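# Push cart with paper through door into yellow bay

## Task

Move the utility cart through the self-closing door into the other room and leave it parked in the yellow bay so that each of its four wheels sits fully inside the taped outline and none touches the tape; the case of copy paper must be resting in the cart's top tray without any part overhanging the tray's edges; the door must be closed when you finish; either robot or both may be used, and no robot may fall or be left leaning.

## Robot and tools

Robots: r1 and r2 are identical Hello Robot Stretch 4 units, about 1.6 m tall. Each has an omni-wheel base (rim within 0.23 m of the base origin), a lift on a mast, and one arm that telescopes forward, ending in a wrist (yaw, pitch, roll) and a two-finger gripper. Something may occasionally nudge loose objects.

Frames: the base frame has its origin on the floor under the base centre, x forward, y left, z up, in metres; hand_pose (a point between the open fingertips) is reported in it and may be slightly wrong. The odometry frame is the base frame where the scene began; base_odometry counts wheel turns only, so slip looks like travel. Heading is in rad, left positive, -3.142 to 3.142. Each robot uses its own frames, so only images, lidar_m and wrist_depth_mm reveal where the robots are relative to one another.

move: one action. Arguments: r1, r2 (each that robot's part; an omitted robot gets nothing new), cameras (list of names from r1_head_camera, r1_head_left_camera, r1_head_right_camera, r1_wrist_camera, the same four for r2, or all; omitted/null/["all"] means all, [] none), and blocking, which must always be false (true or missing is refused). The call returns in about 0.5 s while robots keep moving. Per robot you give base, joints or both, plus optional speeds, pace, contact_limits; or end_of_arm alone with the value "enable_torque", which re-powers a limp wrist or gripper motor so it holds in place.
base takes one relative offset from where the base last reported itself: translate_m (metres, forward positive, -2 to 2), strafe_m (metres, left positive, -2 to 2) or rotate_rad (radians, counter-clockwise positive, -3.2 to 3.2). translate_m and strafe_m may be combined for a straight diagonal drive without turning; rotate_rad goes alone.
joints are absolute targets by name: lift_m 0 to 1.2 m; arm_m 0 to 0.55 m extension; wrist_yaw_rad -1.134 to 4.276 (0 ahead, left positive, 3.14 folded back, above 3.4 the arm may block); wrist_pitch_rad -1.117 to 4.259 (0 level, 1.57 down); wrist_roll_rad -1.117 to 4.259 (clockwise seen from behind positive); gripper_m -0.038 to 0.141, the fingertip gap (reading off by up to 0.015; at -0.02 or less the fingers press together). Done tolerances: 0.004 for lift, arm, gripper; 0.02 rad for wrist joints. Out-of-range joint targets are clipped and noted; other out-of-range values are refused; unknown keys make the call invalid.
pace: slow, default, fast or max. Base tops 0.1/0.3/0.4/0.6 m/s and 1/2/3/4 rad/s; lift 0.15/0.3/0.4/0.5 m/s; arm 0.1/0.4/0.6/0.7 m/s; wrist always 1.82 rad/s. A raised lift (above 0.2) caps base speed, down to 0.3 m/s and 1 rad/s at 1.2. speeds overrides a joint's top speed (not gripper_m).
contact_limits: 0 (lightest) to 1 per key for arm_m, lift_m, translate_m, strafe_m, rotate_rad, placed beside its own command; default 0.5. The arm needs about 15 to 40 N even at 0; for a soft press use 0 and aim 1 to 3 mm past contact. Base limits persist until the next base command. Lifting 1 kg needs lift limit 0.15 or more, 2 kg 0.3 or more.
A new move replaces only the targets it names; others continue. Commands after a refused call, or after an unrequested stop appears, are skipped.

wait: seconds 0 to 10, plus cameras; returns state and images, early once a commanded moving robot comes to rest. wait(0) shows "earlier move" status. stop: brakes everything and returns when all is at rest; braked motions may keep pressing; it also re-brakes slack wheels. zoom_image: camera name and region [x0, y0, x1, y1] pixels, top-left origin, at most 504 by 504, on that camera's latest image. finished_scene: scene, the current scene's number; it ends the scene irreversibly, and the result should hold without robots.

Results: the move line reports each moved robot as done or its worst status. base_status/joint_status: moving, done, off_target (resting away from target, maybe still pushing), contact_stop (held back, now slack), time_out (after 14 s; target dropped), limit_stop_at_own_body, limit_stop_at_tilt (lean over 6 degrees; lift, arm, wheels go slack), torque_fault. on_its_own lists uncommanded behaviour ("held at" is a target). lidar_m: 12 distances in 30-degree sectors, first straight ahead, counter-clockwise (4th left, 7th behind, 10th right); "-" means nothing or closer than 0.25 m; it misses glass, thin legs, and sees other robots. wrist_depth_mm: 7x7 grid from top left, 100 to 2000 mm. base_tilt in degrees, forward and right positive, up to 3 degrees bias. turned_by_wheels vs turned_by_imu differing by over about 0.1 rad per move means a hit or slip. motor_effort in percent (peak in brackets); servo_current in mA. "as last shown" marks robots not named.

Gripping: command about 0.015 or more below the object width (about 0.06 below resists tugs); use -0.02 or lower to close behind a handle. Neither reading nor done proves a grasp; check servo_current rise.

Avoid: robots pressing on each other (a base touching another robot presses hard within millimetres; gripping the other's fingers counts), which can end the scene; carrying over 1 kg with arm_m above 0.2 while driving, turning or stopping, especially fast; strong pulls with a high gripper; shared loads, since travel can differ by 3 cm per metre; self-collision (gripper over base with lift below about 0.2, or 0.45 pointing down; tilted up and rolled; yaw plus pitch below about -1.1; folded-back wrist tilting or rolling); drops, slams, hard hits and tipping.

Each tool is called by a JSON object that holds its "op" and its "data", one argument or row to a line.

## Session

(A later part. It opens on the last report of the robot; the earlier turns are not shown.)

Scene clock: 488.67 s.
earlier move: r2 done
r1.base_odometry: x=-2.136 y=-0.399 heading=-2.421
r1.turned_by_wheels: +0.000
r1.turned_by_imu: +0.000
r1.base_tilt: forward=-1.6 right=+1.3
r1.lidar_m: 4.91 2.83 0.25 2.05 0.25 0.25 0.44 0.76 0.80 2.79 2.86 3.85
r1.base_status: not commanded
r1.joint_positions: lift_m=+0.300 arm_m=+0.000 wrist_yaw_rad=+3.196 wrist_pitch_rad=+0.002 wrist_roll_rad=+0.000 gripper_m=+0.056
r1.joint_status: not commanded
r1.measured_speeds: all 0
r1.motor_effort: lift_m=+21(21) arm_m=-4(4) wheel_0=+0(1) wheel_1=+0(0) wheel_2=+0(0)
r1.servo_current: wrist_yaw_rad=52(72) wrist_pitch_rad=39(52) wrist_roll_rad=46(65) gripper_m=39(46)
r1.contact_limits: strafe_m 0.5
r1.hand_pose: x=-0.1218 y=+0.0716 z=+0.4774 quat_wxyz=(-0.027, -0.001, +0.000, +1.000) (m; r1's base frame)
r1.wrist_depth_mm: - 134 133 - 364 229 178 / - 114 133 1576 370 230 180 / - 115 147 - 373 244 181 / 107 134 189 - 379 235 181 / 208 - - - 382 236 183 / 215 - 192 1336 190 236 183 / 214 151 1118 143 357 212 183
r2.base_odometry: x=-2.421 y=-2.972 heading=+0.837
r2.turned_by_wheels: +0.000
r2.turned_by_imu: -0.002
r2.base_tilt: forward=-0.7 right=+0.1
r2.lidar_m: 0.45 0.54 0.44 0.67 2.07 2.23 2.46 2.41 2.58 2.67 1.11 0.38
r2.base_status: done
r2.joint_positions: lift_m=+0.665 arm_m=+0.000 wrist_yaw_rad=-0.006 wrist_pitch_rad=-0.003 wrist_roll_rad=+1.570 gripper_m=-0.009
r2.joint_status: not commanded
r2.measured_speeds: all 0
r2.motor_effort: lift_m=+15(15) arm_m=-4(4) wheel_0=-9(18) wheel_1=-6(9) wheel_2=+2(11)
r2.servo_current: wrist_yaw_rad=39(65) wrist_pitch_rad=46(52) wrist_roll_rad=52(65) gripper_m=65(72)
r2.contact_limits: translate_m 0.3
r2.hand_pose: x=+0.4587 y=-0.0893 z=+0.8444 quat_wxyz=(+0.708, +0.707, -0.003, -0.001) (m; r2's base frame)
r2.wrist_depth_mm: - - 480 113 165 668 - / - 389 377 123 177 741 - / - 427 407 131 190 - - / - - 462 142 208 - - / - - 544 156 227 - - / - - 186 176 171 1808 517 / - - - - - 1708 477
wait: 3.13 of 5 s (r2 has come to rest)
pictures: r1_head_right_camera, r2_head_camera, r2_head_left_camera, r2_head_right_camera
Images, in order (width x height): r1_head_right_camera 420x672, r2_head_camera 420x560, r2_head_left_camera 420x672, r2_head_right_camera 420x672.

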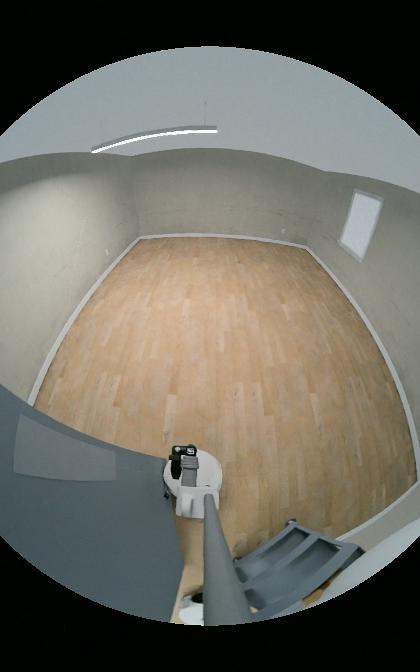

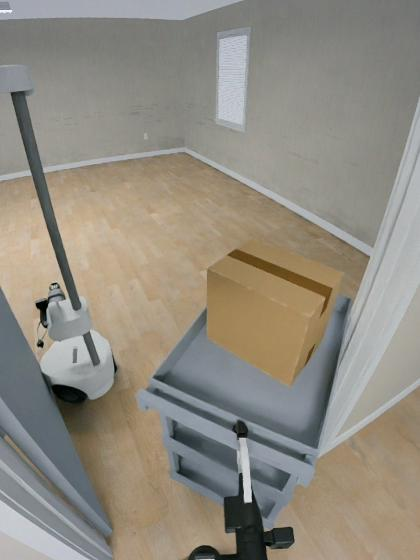

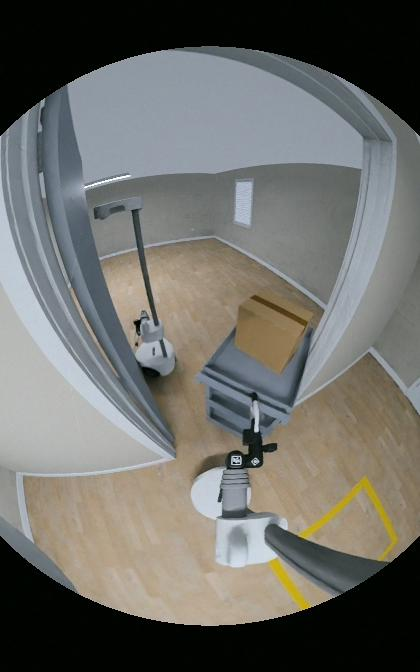

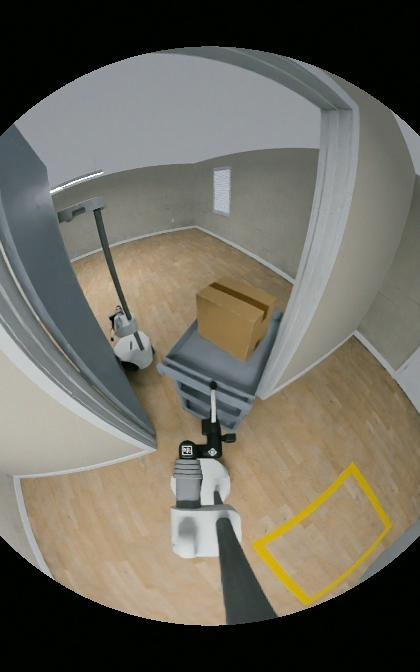

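{"op": "move", "data": {
  "blocking": false,
  "r2": {"base":{"translate_m":-0.25,"strafe_m":0.09},"contact_limits":{"translate_m":0.3},"pace":"slow"},
  "cameras": []
}}

{"op": "wait", "data": {
  "seconds": 5,
  "cameras": ["r2_head_right_camera","r2_head_left_camera","r2_head_camera"]
}}

Scene clock: 494.30 s.
move: r2 moving
r1: as last shown
r1.lidar_m: 4.90 2.81 0.25 2.03 0.25 0.25 0.46 0.78 0.79 2.79 2.87 3.87
r1.servo_current: wrist_yaw_rad=52(65) wrist_pitch_rad=46(52) wrist_roll_rad=33(65) gripper_m=39(46)
r1.contact_limits: strafe_m 0.5
r1.wrist_depth_mm: - 134 133 - 364 228 177 / - 114 133 1618 370 232 180 / - 116 146 - 373 245 181 / 107 134 189 - 377 234 182 / 208 - - - 382 236 182 / 215 - 192 1336 191 235 183 / 213 151 1098 143 355 212 183
r2.base_odometry: x=-2.433 y=-2.978 heading=+0.836
r2.turned_by_wheels: -0.001
r2.turned_by_imu: +0.000
r2.base_tilt: forward=-0.6 right=+0.1
r2.lidar_m: 0.44 0.54 0.44 0.66 2.05 2.20 2.46 2.39 2.57 2.70 1.18 0.38
r2.base_status: translate_m moving; strafe_m moving
r2.joint_positions: lift_m=+0.665 arm_m=+0.000 wrist_yaw_rad=-0.006 wrist_pitch_rad=-0.003 wrist_roll_rad=+1.570 gripper_m=-0.009
r2.joint_status: not commanded
r2.measured_speeds: translate_m=-0.047 strafe_m=+0.017 rotate_rad=+0.001 lift_m=+0.000 arm_m=+0.000 wrist_yaw_rad=+0.000 wrist_pitch_rad=+0.000 wrist_roll_rad=+0.000
r2.motor_effort: lift_m=+15(15) arm_m=-4(4) wheel_0=-9(15) wheel_1=-7(8) wheel_2=+7(9)
r2.servo_current: wrist_yaw_rad=59(72) wrist_pitch_rad=46(46) wrist_roll_rad=46(52) gripper_m=59(65)
r2.contact_limits: translate_m 0.3
r2.hand_pose: x=+0.4587 y=-0.0893 z=+0.8444 quat_wxyz=(+0.708, +0.707, -0.003, -0.001) (m; r2's base frame)
r2.wrist_depth_mm: - - 477 113 165 668 - / - 387 379 123 177 732 - / - 427 407 131 191 - - / - - 459 143 207 - - / - - 544 155 226 - - / - - 186 176 172 1756 517 / - - - - - 1708 477
pictures: none
No camera images: "cameras" was empty.

Scene clock: 497.67 s.
earlier move: r2 done
r1.base_odometry: x=-2.136 y=-0.399 heading=-2.421
r1.turned_by_wheels: +0.000
r1.turned_by_imu: +0.000
r1.base_tilt: forward=-1.6 right=+1.3
r1.lidar_m: 4.89 2.81 0.25 2.03 0.25 0.25 0.46 0.77 1.27 2.80 2.88 3.83
r1.base_status: not commanded
r1.joint_positions: lift_m=+0.300 arm_m=+0.000 wrist_yaw_rad=+3.196 wrist_pitch_rad=+0.002 wrist_roll_rad=+0.000 gripper_m=+0.056
r1.joint_status: not commanded
r1.measured_speeds: all 0
r1.motor_effort: lift_m=+21(21) arm_m=-3(4) wheel_0=+0(1) wheel_1=+0(0) wheel_2=+0(0)
r1.servo_current: wrist_yaw_rad=46(72) wrist_pitch_rad=46(52) wrist_roll_rad=46(65) gripper_m=33(52)
r1.contact_limits: strafe_m 0.5
r1.hand_pose: x=-0.1218 y=+0.0716 z=+0.4774 quat_wxyz=(-0.027, -0.001, +0.000, +1.000) (m; r1's base frame)
r1.wrist_depth_mm: - 133 133 1708 366 229 178 / - 115 133 1118 370 230 180 / - 116 147 - 375 244 181 / 108 135 188 - 379 234 182 / 209 - - 1708 382 236 183 / 215 - 190 1499 190 236 183 / 213 152 1078 143 355 212 183
r2.base_odometry: x=-2.656 y=-3.097 heading=+0.837
r2.turned_by_wheels: +0.001
r2.turned_by_imu: +0.001
r2.base_tilt: forward=-0.6 right=+0.1
r2.lidar_m: 0.43 0.53 0.64 0.95 1.87 2.06 2.27 2.21 2.40 2.89 1.66 0.38
r2.base_status: done
r2.joint_positions: lift_m=+0.665 arm_m=+0.000 wrist_yaw_rad=+0.001 wrist_pitch_rad=-0.003 wrist_roll_rad=+1.570 gripper_m=-0.009
r2.joint_status: not commanded
r2.measured_speeds: all 0
r2.motor_effort: lift_m=+15(15) arm_m=-4(4) wheel_0=-3(15) wheel_1=-4(8) wheel_2=+8(11)
r2.servo_current: wrist_yaw_rad=39(72) wrist_pitch_rad=46(46) wrist_roll_rad=52(59) gripper_m=65(72)
r2.contact_limits: translate_m 0.3
r2.hand_pose: x=+0.4594 y=-0.0872 z=+0.8444 quat_wxyz=(+0.708, +0.707, -0.001, +0.002) (m; r2's base frame)
r2.wrist_depth_mm: - - 525 116 170 676 - / - 430 389 125 179 732 - / - 421 404 135 192 788 - / - - 455 144 208 - - / - - 530 156 226 - - / - - 187 175 180 1863 530 / - - 1182 - - 1205 477
wait: 3.37 of 5 s (r2 has come to rest)
pictures: r2_head_camera, r2_head_left_camera, r2_head_right_camera
Images, in order (width x height): r2_head_camera 420x560, r2_head_left_camera 420x672, r2_head_right_camera 420x672.

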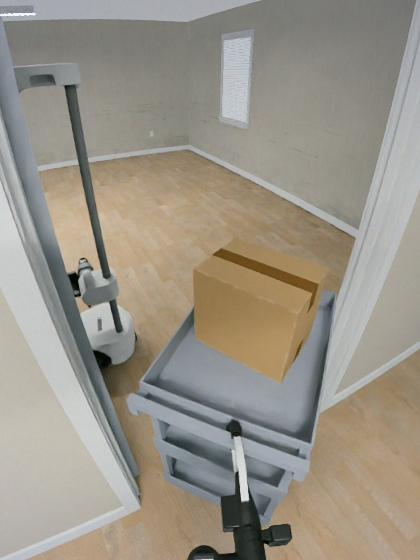

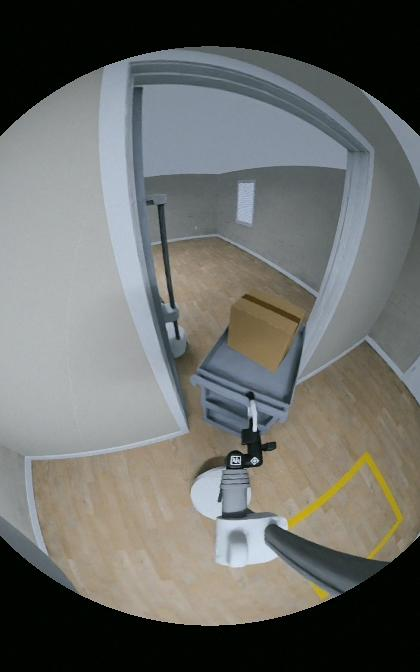

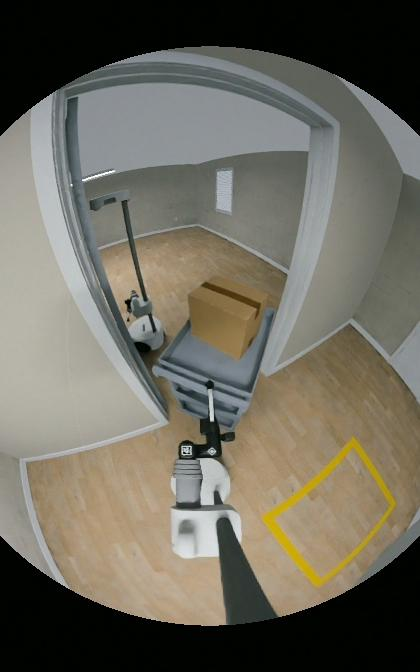

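{"op": "move", "data": {
  "blocking": false,
  "r2": {"base":{"translate_m":-0.4,"strafe_m":0.08},"contact_limits":{"translate_m":0.3},"pace":"slow"},
  "cameras": []
}}

{"op": "wait", "data": {
  "seconds": 6,
  "cameras": ["r2_head_right_camera","r2_head_left_camera","r2_head_camera"]
}}

Scene clock: 502.93 s.
move: r2 moving
r1: as last shown
r1.lidar_m: 4.89 2.85 0.25 2.03 0.25 0.25 0.45 0.77 1.27 2.78 2.89 3.88
r1.motor_effort: lift_m=+21(21) arm_m=-4(4) wheel_0=+0(1) wheel_1=+0(0) wheel_2=+0(0)
r1.servo_current: wrist_yaw_rad=52(65) wrist_pitch_rad=33(46) wrist_roll_rad=46(59) gripper_m=46(52)
r1.contact_limits: strafe_m 0.5
r1.wrist_depth_mm: - 134 133 - 364 229 177 / - 115 133 1118 370 231 180 / - 116 147 - 375 245 181 / 107 135 187 - 377 235 182 / 209 - - 1537 379 236 183 / 215 - 190 1537 191 236 183 / 214 152 1060 143 357 213 183
r2.base_odometry: x=-2.666 y=-3.105 heading=+0.837
r2.turned_by_wheels: +0.000
r2.turned_by_imu: +0.001
r2.base_tilt: forward=-0.7 right=+0.0
r2.lidar_m: 0.43 0.52 0.65 0.93 1.88 2.02 2.23 2.20 2.38 2.89 1.71 0.36
r2.base_status: translate_m moving; strafe_m moving
r2.joint_positions: lift_m=+0.665 arm_m=+0.000 wrist_yaw_rad=+0.002 wrist_pitch_rad=-0.003 wrist_roll_rad=+1.570 gripper_m=-0.009
r2.joint_status: not commanded
r2.measured_speeds: translate_m=-0.048 strafe_m=+0.010 rotate_rad=+0.003 lift_m=+0.000 arm_m=+0.000 wrist_yaw_rad=+0.007 wrist_pitch_rad=+0.000 wrist_roll_rad=+0.000
r2.motor_effort: lift_m=+15(15) arm_m=-4(4) wheel_0=-5(9) wheel_1=-7(7) wheel_2=+13(15)
r2.servo_current: wrist_yaw_rad=46(52) wrist_pitch_rad=39(46) wrist_roll_rad=46(59) gripper_m=65(65)
r2.contact_limits: translate_m 0.3
r2.hand_pose: x=+0.4595 y=-0.0867 z=+0.8444 quat_wxyz=(+0.708, +0.707, +0.000, +0.002) (m; r2's base frame)
r2.wrist_depth_mm: - - 521 117 170 676 - / - 430 387 126 179 732 - / - 424 404 133 192 809 - / - - 466 146 208 - - / - - 530 156 226 - - / - - 189 175 181 1863 525 / - - - - - 1182 477
pictures: none
No camera images: "cameras" was empty.

Scene clock: 507.77 s.
earlier move: r2 done
r1.base_odometry: x=-2.136 y=-0.399 heading=-2.421
r1.turned_by_wheels: +0.000
r1.turned_by_imu: +0.000
r1.base_tilt: forward=-1.6 right=+1.3
r1.lidar_m: 4.86 2.83 0.25 2.03 0.25 0.25 0.49 1.00 1.29 2.80 2.87 3.86
r1.base_status: not commanded
r1.joint_positions: lift_m=+0.300 arm_m=+0.000 wrist_yaw_rad=+3.196 wrist_pitch_rad=+0.002 wrist_roll_rad=+0.000 gripper_m=+0.056
r1.joint_status: not commanded
r1.measured_speeds: all 0
r1.motor_effort: lift_m=+21(21) arm_m=-4(4) wheel_0=+0(1) wheel_1=+0(0) wheel_2=+0(0)
r1.servo_current: wrist_yaw_rad=46(72) wrist_pitch_rad=46(52) wrist_roll_rad=52(72) gripper_m=46(52)
r1.contact_limits: strafe_m 0.5
r1.hand_pose: x=-0.1218 y=+0.0716 z=+0.4774 quat_wxyz=(-0.027, -0.001, +0.000, +1.000) (m; r1's base frame)
r1.wrist_depth_mm: - 134 133 1205 364 228 177 / - 114 133 904 373 231 180 / - 116 146 - 375 245 181 / 107 134 188 - 377 234 182 / 209 - - - 382 236 183 / 224 1808 192 - 191 236 183 / 221 1118 1042 143 353 211 183
r2.base_odometry: x=-2.983 y=-3.341 heading=+0.838
r2.turned_by_wheels: +0.000
r2.turned_by_imu: +0.003
r2.base_tilt: forward=-0.7 right=+0.0
r2.lidar_m: 0.40 0.47 0.97 1.47 1.65 1.79 1.93 1.88 2.05 3.01 2.62 0.42
r2.base_status: done
r2.joint_positions: lift_m=+0.665 arm_m=+0.000 wrist_yaw_rad=+0.007 wrist_pitch_rad=-0.003 wrist_roll_rad=+1.570 gripper_m=-0.009
r2.joint_status: not commanded
r2.measured_speeds: all 0
r2.motor_effort: lift_m=+15(15) arm_m=-4(4) wheel_0=+0(9) wheel_1=-4(8) wheel_2=+9(17)
r2.servo_current: wrist_yaw_rad=46(65) wrist_pitch_rad=46(52) wrist_roll_rad=65(65) gripper_m=59(72)
r2.contact_limits: translate_m 0.3
r2.hand_pose: x=+0.4599 y=-0.0855 z=+0.8444 quat_wxyz=(+0.707, +0.707, +0.001, +0.004) (m; r2's base frame)
r2.wrist_depth_mm: - - - 142 195 202 201 / - - - 148 202 732 - / - 462 424 153 210 798 - / - 459 442 161 219 831 - / - - 480 167 229 - - / - - 189 176 179 1499 - / - - - - - - 517
wait: 4.83 of 6 s (r2 has come to rest)
pictures: r2_head_camera, r2_head_left_camera, r2_head_right_camera
Images, in order (width x height): r2_head_camera 420x560, r2_head_left_camera 420x672, r2_head_right_camera 420x672.

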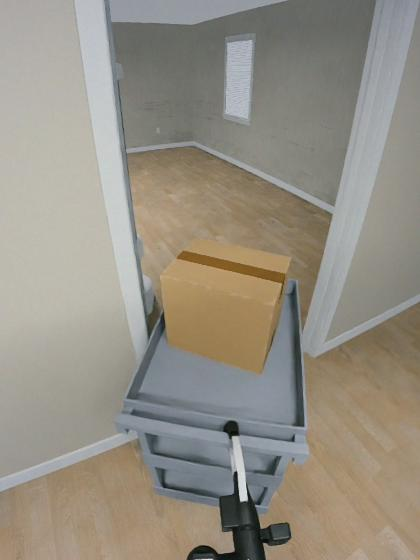

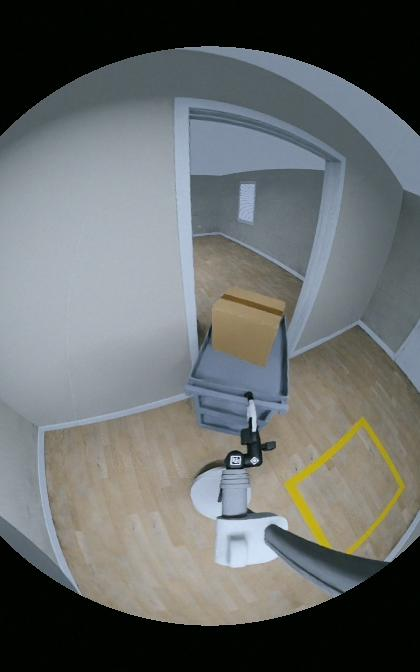

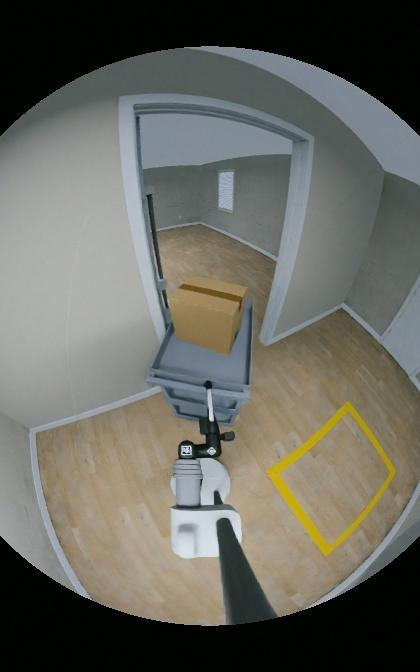

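{"op": "move", "data": {
  "blocking": false,
  "r2": {"base":{"translate_m":-0.5},"contact_limits":{"translate_m":0.3},"pace":"slow"},
  "cameras": []
}}

{"op": "wait", "data": {
  "seconds": 7,
  "cameras": ["r2_head_right_camera","r2_head_left_camera","r2_head_camera"]
}}

Scene clock: 512.80 s.
move: r2 moving
r1: as last shown
r1.lidar_m: 4.91 2.85 0.25 2.03 0.25 0.25 0.47 1.01 1.25 2.79 2.85 3.87
r1.motor_effort: lift_m=+21(21) arm_m=-3(4) wheel_0=+0(0) wheel_1=+0(0) wheel_2=+0(0)
r1.servo_current: wrist_yaw_rad=39(65) wrist_pitch_rad=46(52) wrist_roll_rad=59(65) gripper_m=46(46)
r1.contact_limits: strafe_m 0.5
r1.wrist_depth_mm: - 133 133 1160 368 229 177 / - 115 134 904 370 230 179 / - 116 147 - 373 245 181 / 107 135 187 - 377 235 183 / 208 - - - 382 236 184 / 223 1808 192 - 191 235 183 / 220 1118 1025 143 353 212 183
r2.base_odometry: x=-2.991 y=-3.350 heading=+0.838
r2.turned_by_wheels: +0.001
r2.turned_by_imu: +0.001
r2.base_tilt: forward=-0.7 right=+0.1
r2.lidar_m: 0.40 0.49 0.99 1.49 1.63 1.80 1.92 1.88 2.03 3.00 2.67 0.42
r2.base_status: translate_m moving
r2.joint_positions: lift_m=+0.665 arm_m=+0.000 wrist_yaw_rad=+0.007 wrist_pitch_rad=-0.003 wrist_roll_rad=+1.570 gripper_m=-0.009
r2.joint_status: not commanded
r2.measured_speeds: translate_m=-0.049 strafe_m=+0.000 rotate_rad=+0.000 lift_m=+0.000 arm_m=+0.000 wrist_yaw_rad=+0.009 wrist_pitch_rad=+0.000 wrist_roll_rad=+0.000
r2.motor_effort: lift_m=+15(15) arm_m=-4(4) wheel_0=-2(5) wheel_1=-6(8) wheel_2=+16(16)
r2.servo_current: wrist_yaw_rad=52(59) wrist_pitch_rad=39(46) wrist_roll_rad=59(59) gripper_m=65(65)
r2.contact_limits: translate_m 0.3
r2.hand_pose: x=+0.4599 y=-0.0853 z=+0.8444 quat_wxyz=(+0.707, +0.707, +0.001, +0.004) (m; r2's base frame)
r2.wrist_depth_mm: - - - 142 196 202 200 / - - - 148 203 741 - / - 504 421 153 211 798 - / - 459 439 160 220 809 - / - - 480 168 229 - - / - - 189 176 171 1499 - / - - - - - - 521
pictures: none
No camera images: "cameras" was empty.

Scene clock: 518.57 s.
earlier move: r2 done
r1.base_odometry: x=-2.136 y=-0.399 heading=-2.421
r1.turned_by_wheels: +0.000
r1.turned_by_imu: +0.000
r1.base_tilt: forward=-1.6 right=+1.3
r1.lidar_m: 4.91 2.80 0.25 2.05 0.25 0.25 0.48 1.35 1.27 2.78 2.86 3.85
r1.base_status: not commanded
r1.joint_positions: lift_m=+0.300 arm_m=+0.000 wrist_yaw_rad=+3.196 wrist_pitch_rad=+0.002 wrist_roll_rad=+0.000 gripper_m=+0.056
r1.joint_status: not commanded
r1.measured_speeds: all 0
r1.motor_effort: lift_m=+21(21) arm_m=-4(4) wheel_0=+0(1) wheel_1=+0(1) wheel_2=+0(0)
r1.servo_current: wrist_yaw_rad=39(72) wrist_pitch_rad=39(52) wrist_roll_rad=52(72) gripper_m=46(46)
r1.contact_limits: strafe_m 0.5
r1.hand_pose: x=-0.1218 y=+0.0716 z=+0.4774 quat_wxyz=(-0.027, -0.001, +0.000, +1.000) (m; r1's base frame)
r1.wrist_depth_mm: - 134 133 - 364 229 178 / - 114 134 - 366 230 179 / - 116 147 564 373 244 181 / 107 135 189 1499 379 235 183 / 208 - - - 382 236 182 / 224 1863 193 1499 191 236 183 / 221 1118 1118 143 355 211 183
r2.base_odometry: x=-3.317 y=-3.712 heading=+0.838
r2.turned_by_wheels: +0.000
r2.turned_by_imu: +0.004
r2.base_tilt: forward=-0.7 right=+0.0
r2.lidar_m: 0.38 0.37 1.48 1.49 1.43 1.56 1.45 1.44 1.55 2.29 3.22 0.46
r2.base_status: done
r2.joint_positions: lift_m=+0.665 arm_m=+0.000 wrist_yaw_rad=+0.009 wrist_pitch_rad=-0.003 wrist_roll_rad=+1.570 gripper_m=-0.009
r2.joint_status: not commanded
r2.measured_speeds: all 0
r2.motor_effort: lift_m=+15(15) arm_m=-4(4) wheel_0=+1(6) wheel_1=-3(8) wheel_2=+10(18)
r2.servo_current: wrist_yaw_rad=59(72) wrist_pitch_rad=46(52) wrist_roll_rad=52(65) gripper_m=59(78)
r2.contact_limits: translate_m 0.3
r2.hand_pose: x=+0.4601 y=-0.0848 z=+0.8444 quat_wxyz=(+0.707, +0.707, +0.002, +0.004) (m; r2's base frame)
r2.wrist_depth_mm: - - - 205 - 1537 1229 / 1618 - - 200 263 267 265 / 1576 - - 193 251 1863 1160 / - - - 188 244 809 - / - 473 442 182 238 820 - / - 445 190 178 170 - - / - - 445 - - - -
wait: 5.77 of 7 s (r2 has come to rest)
pictures: r2_head_camera, r2_head_left_camera, r2_head_right_camera
Images, in order (width x height): r2_head_camera 420x560, r2_head_left_camera 420x672, r2_head_right_camera 420x672.

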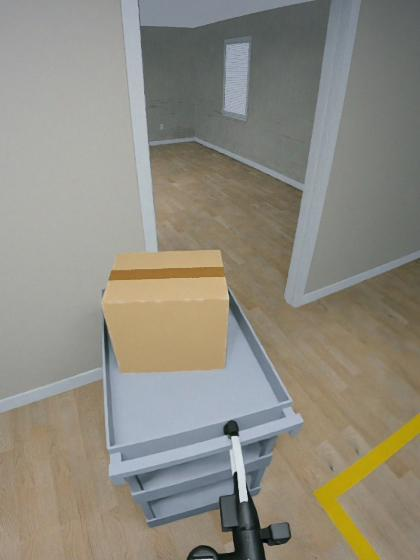

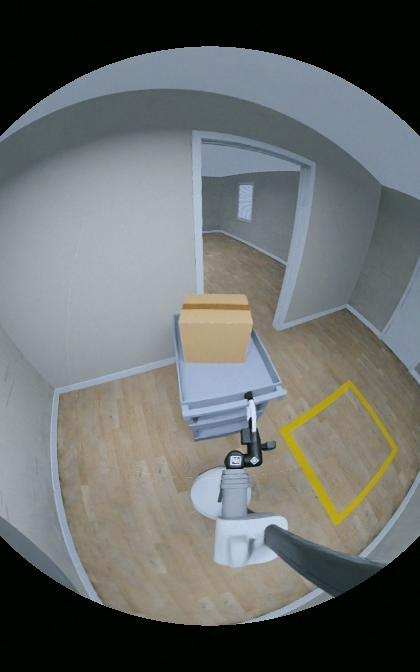

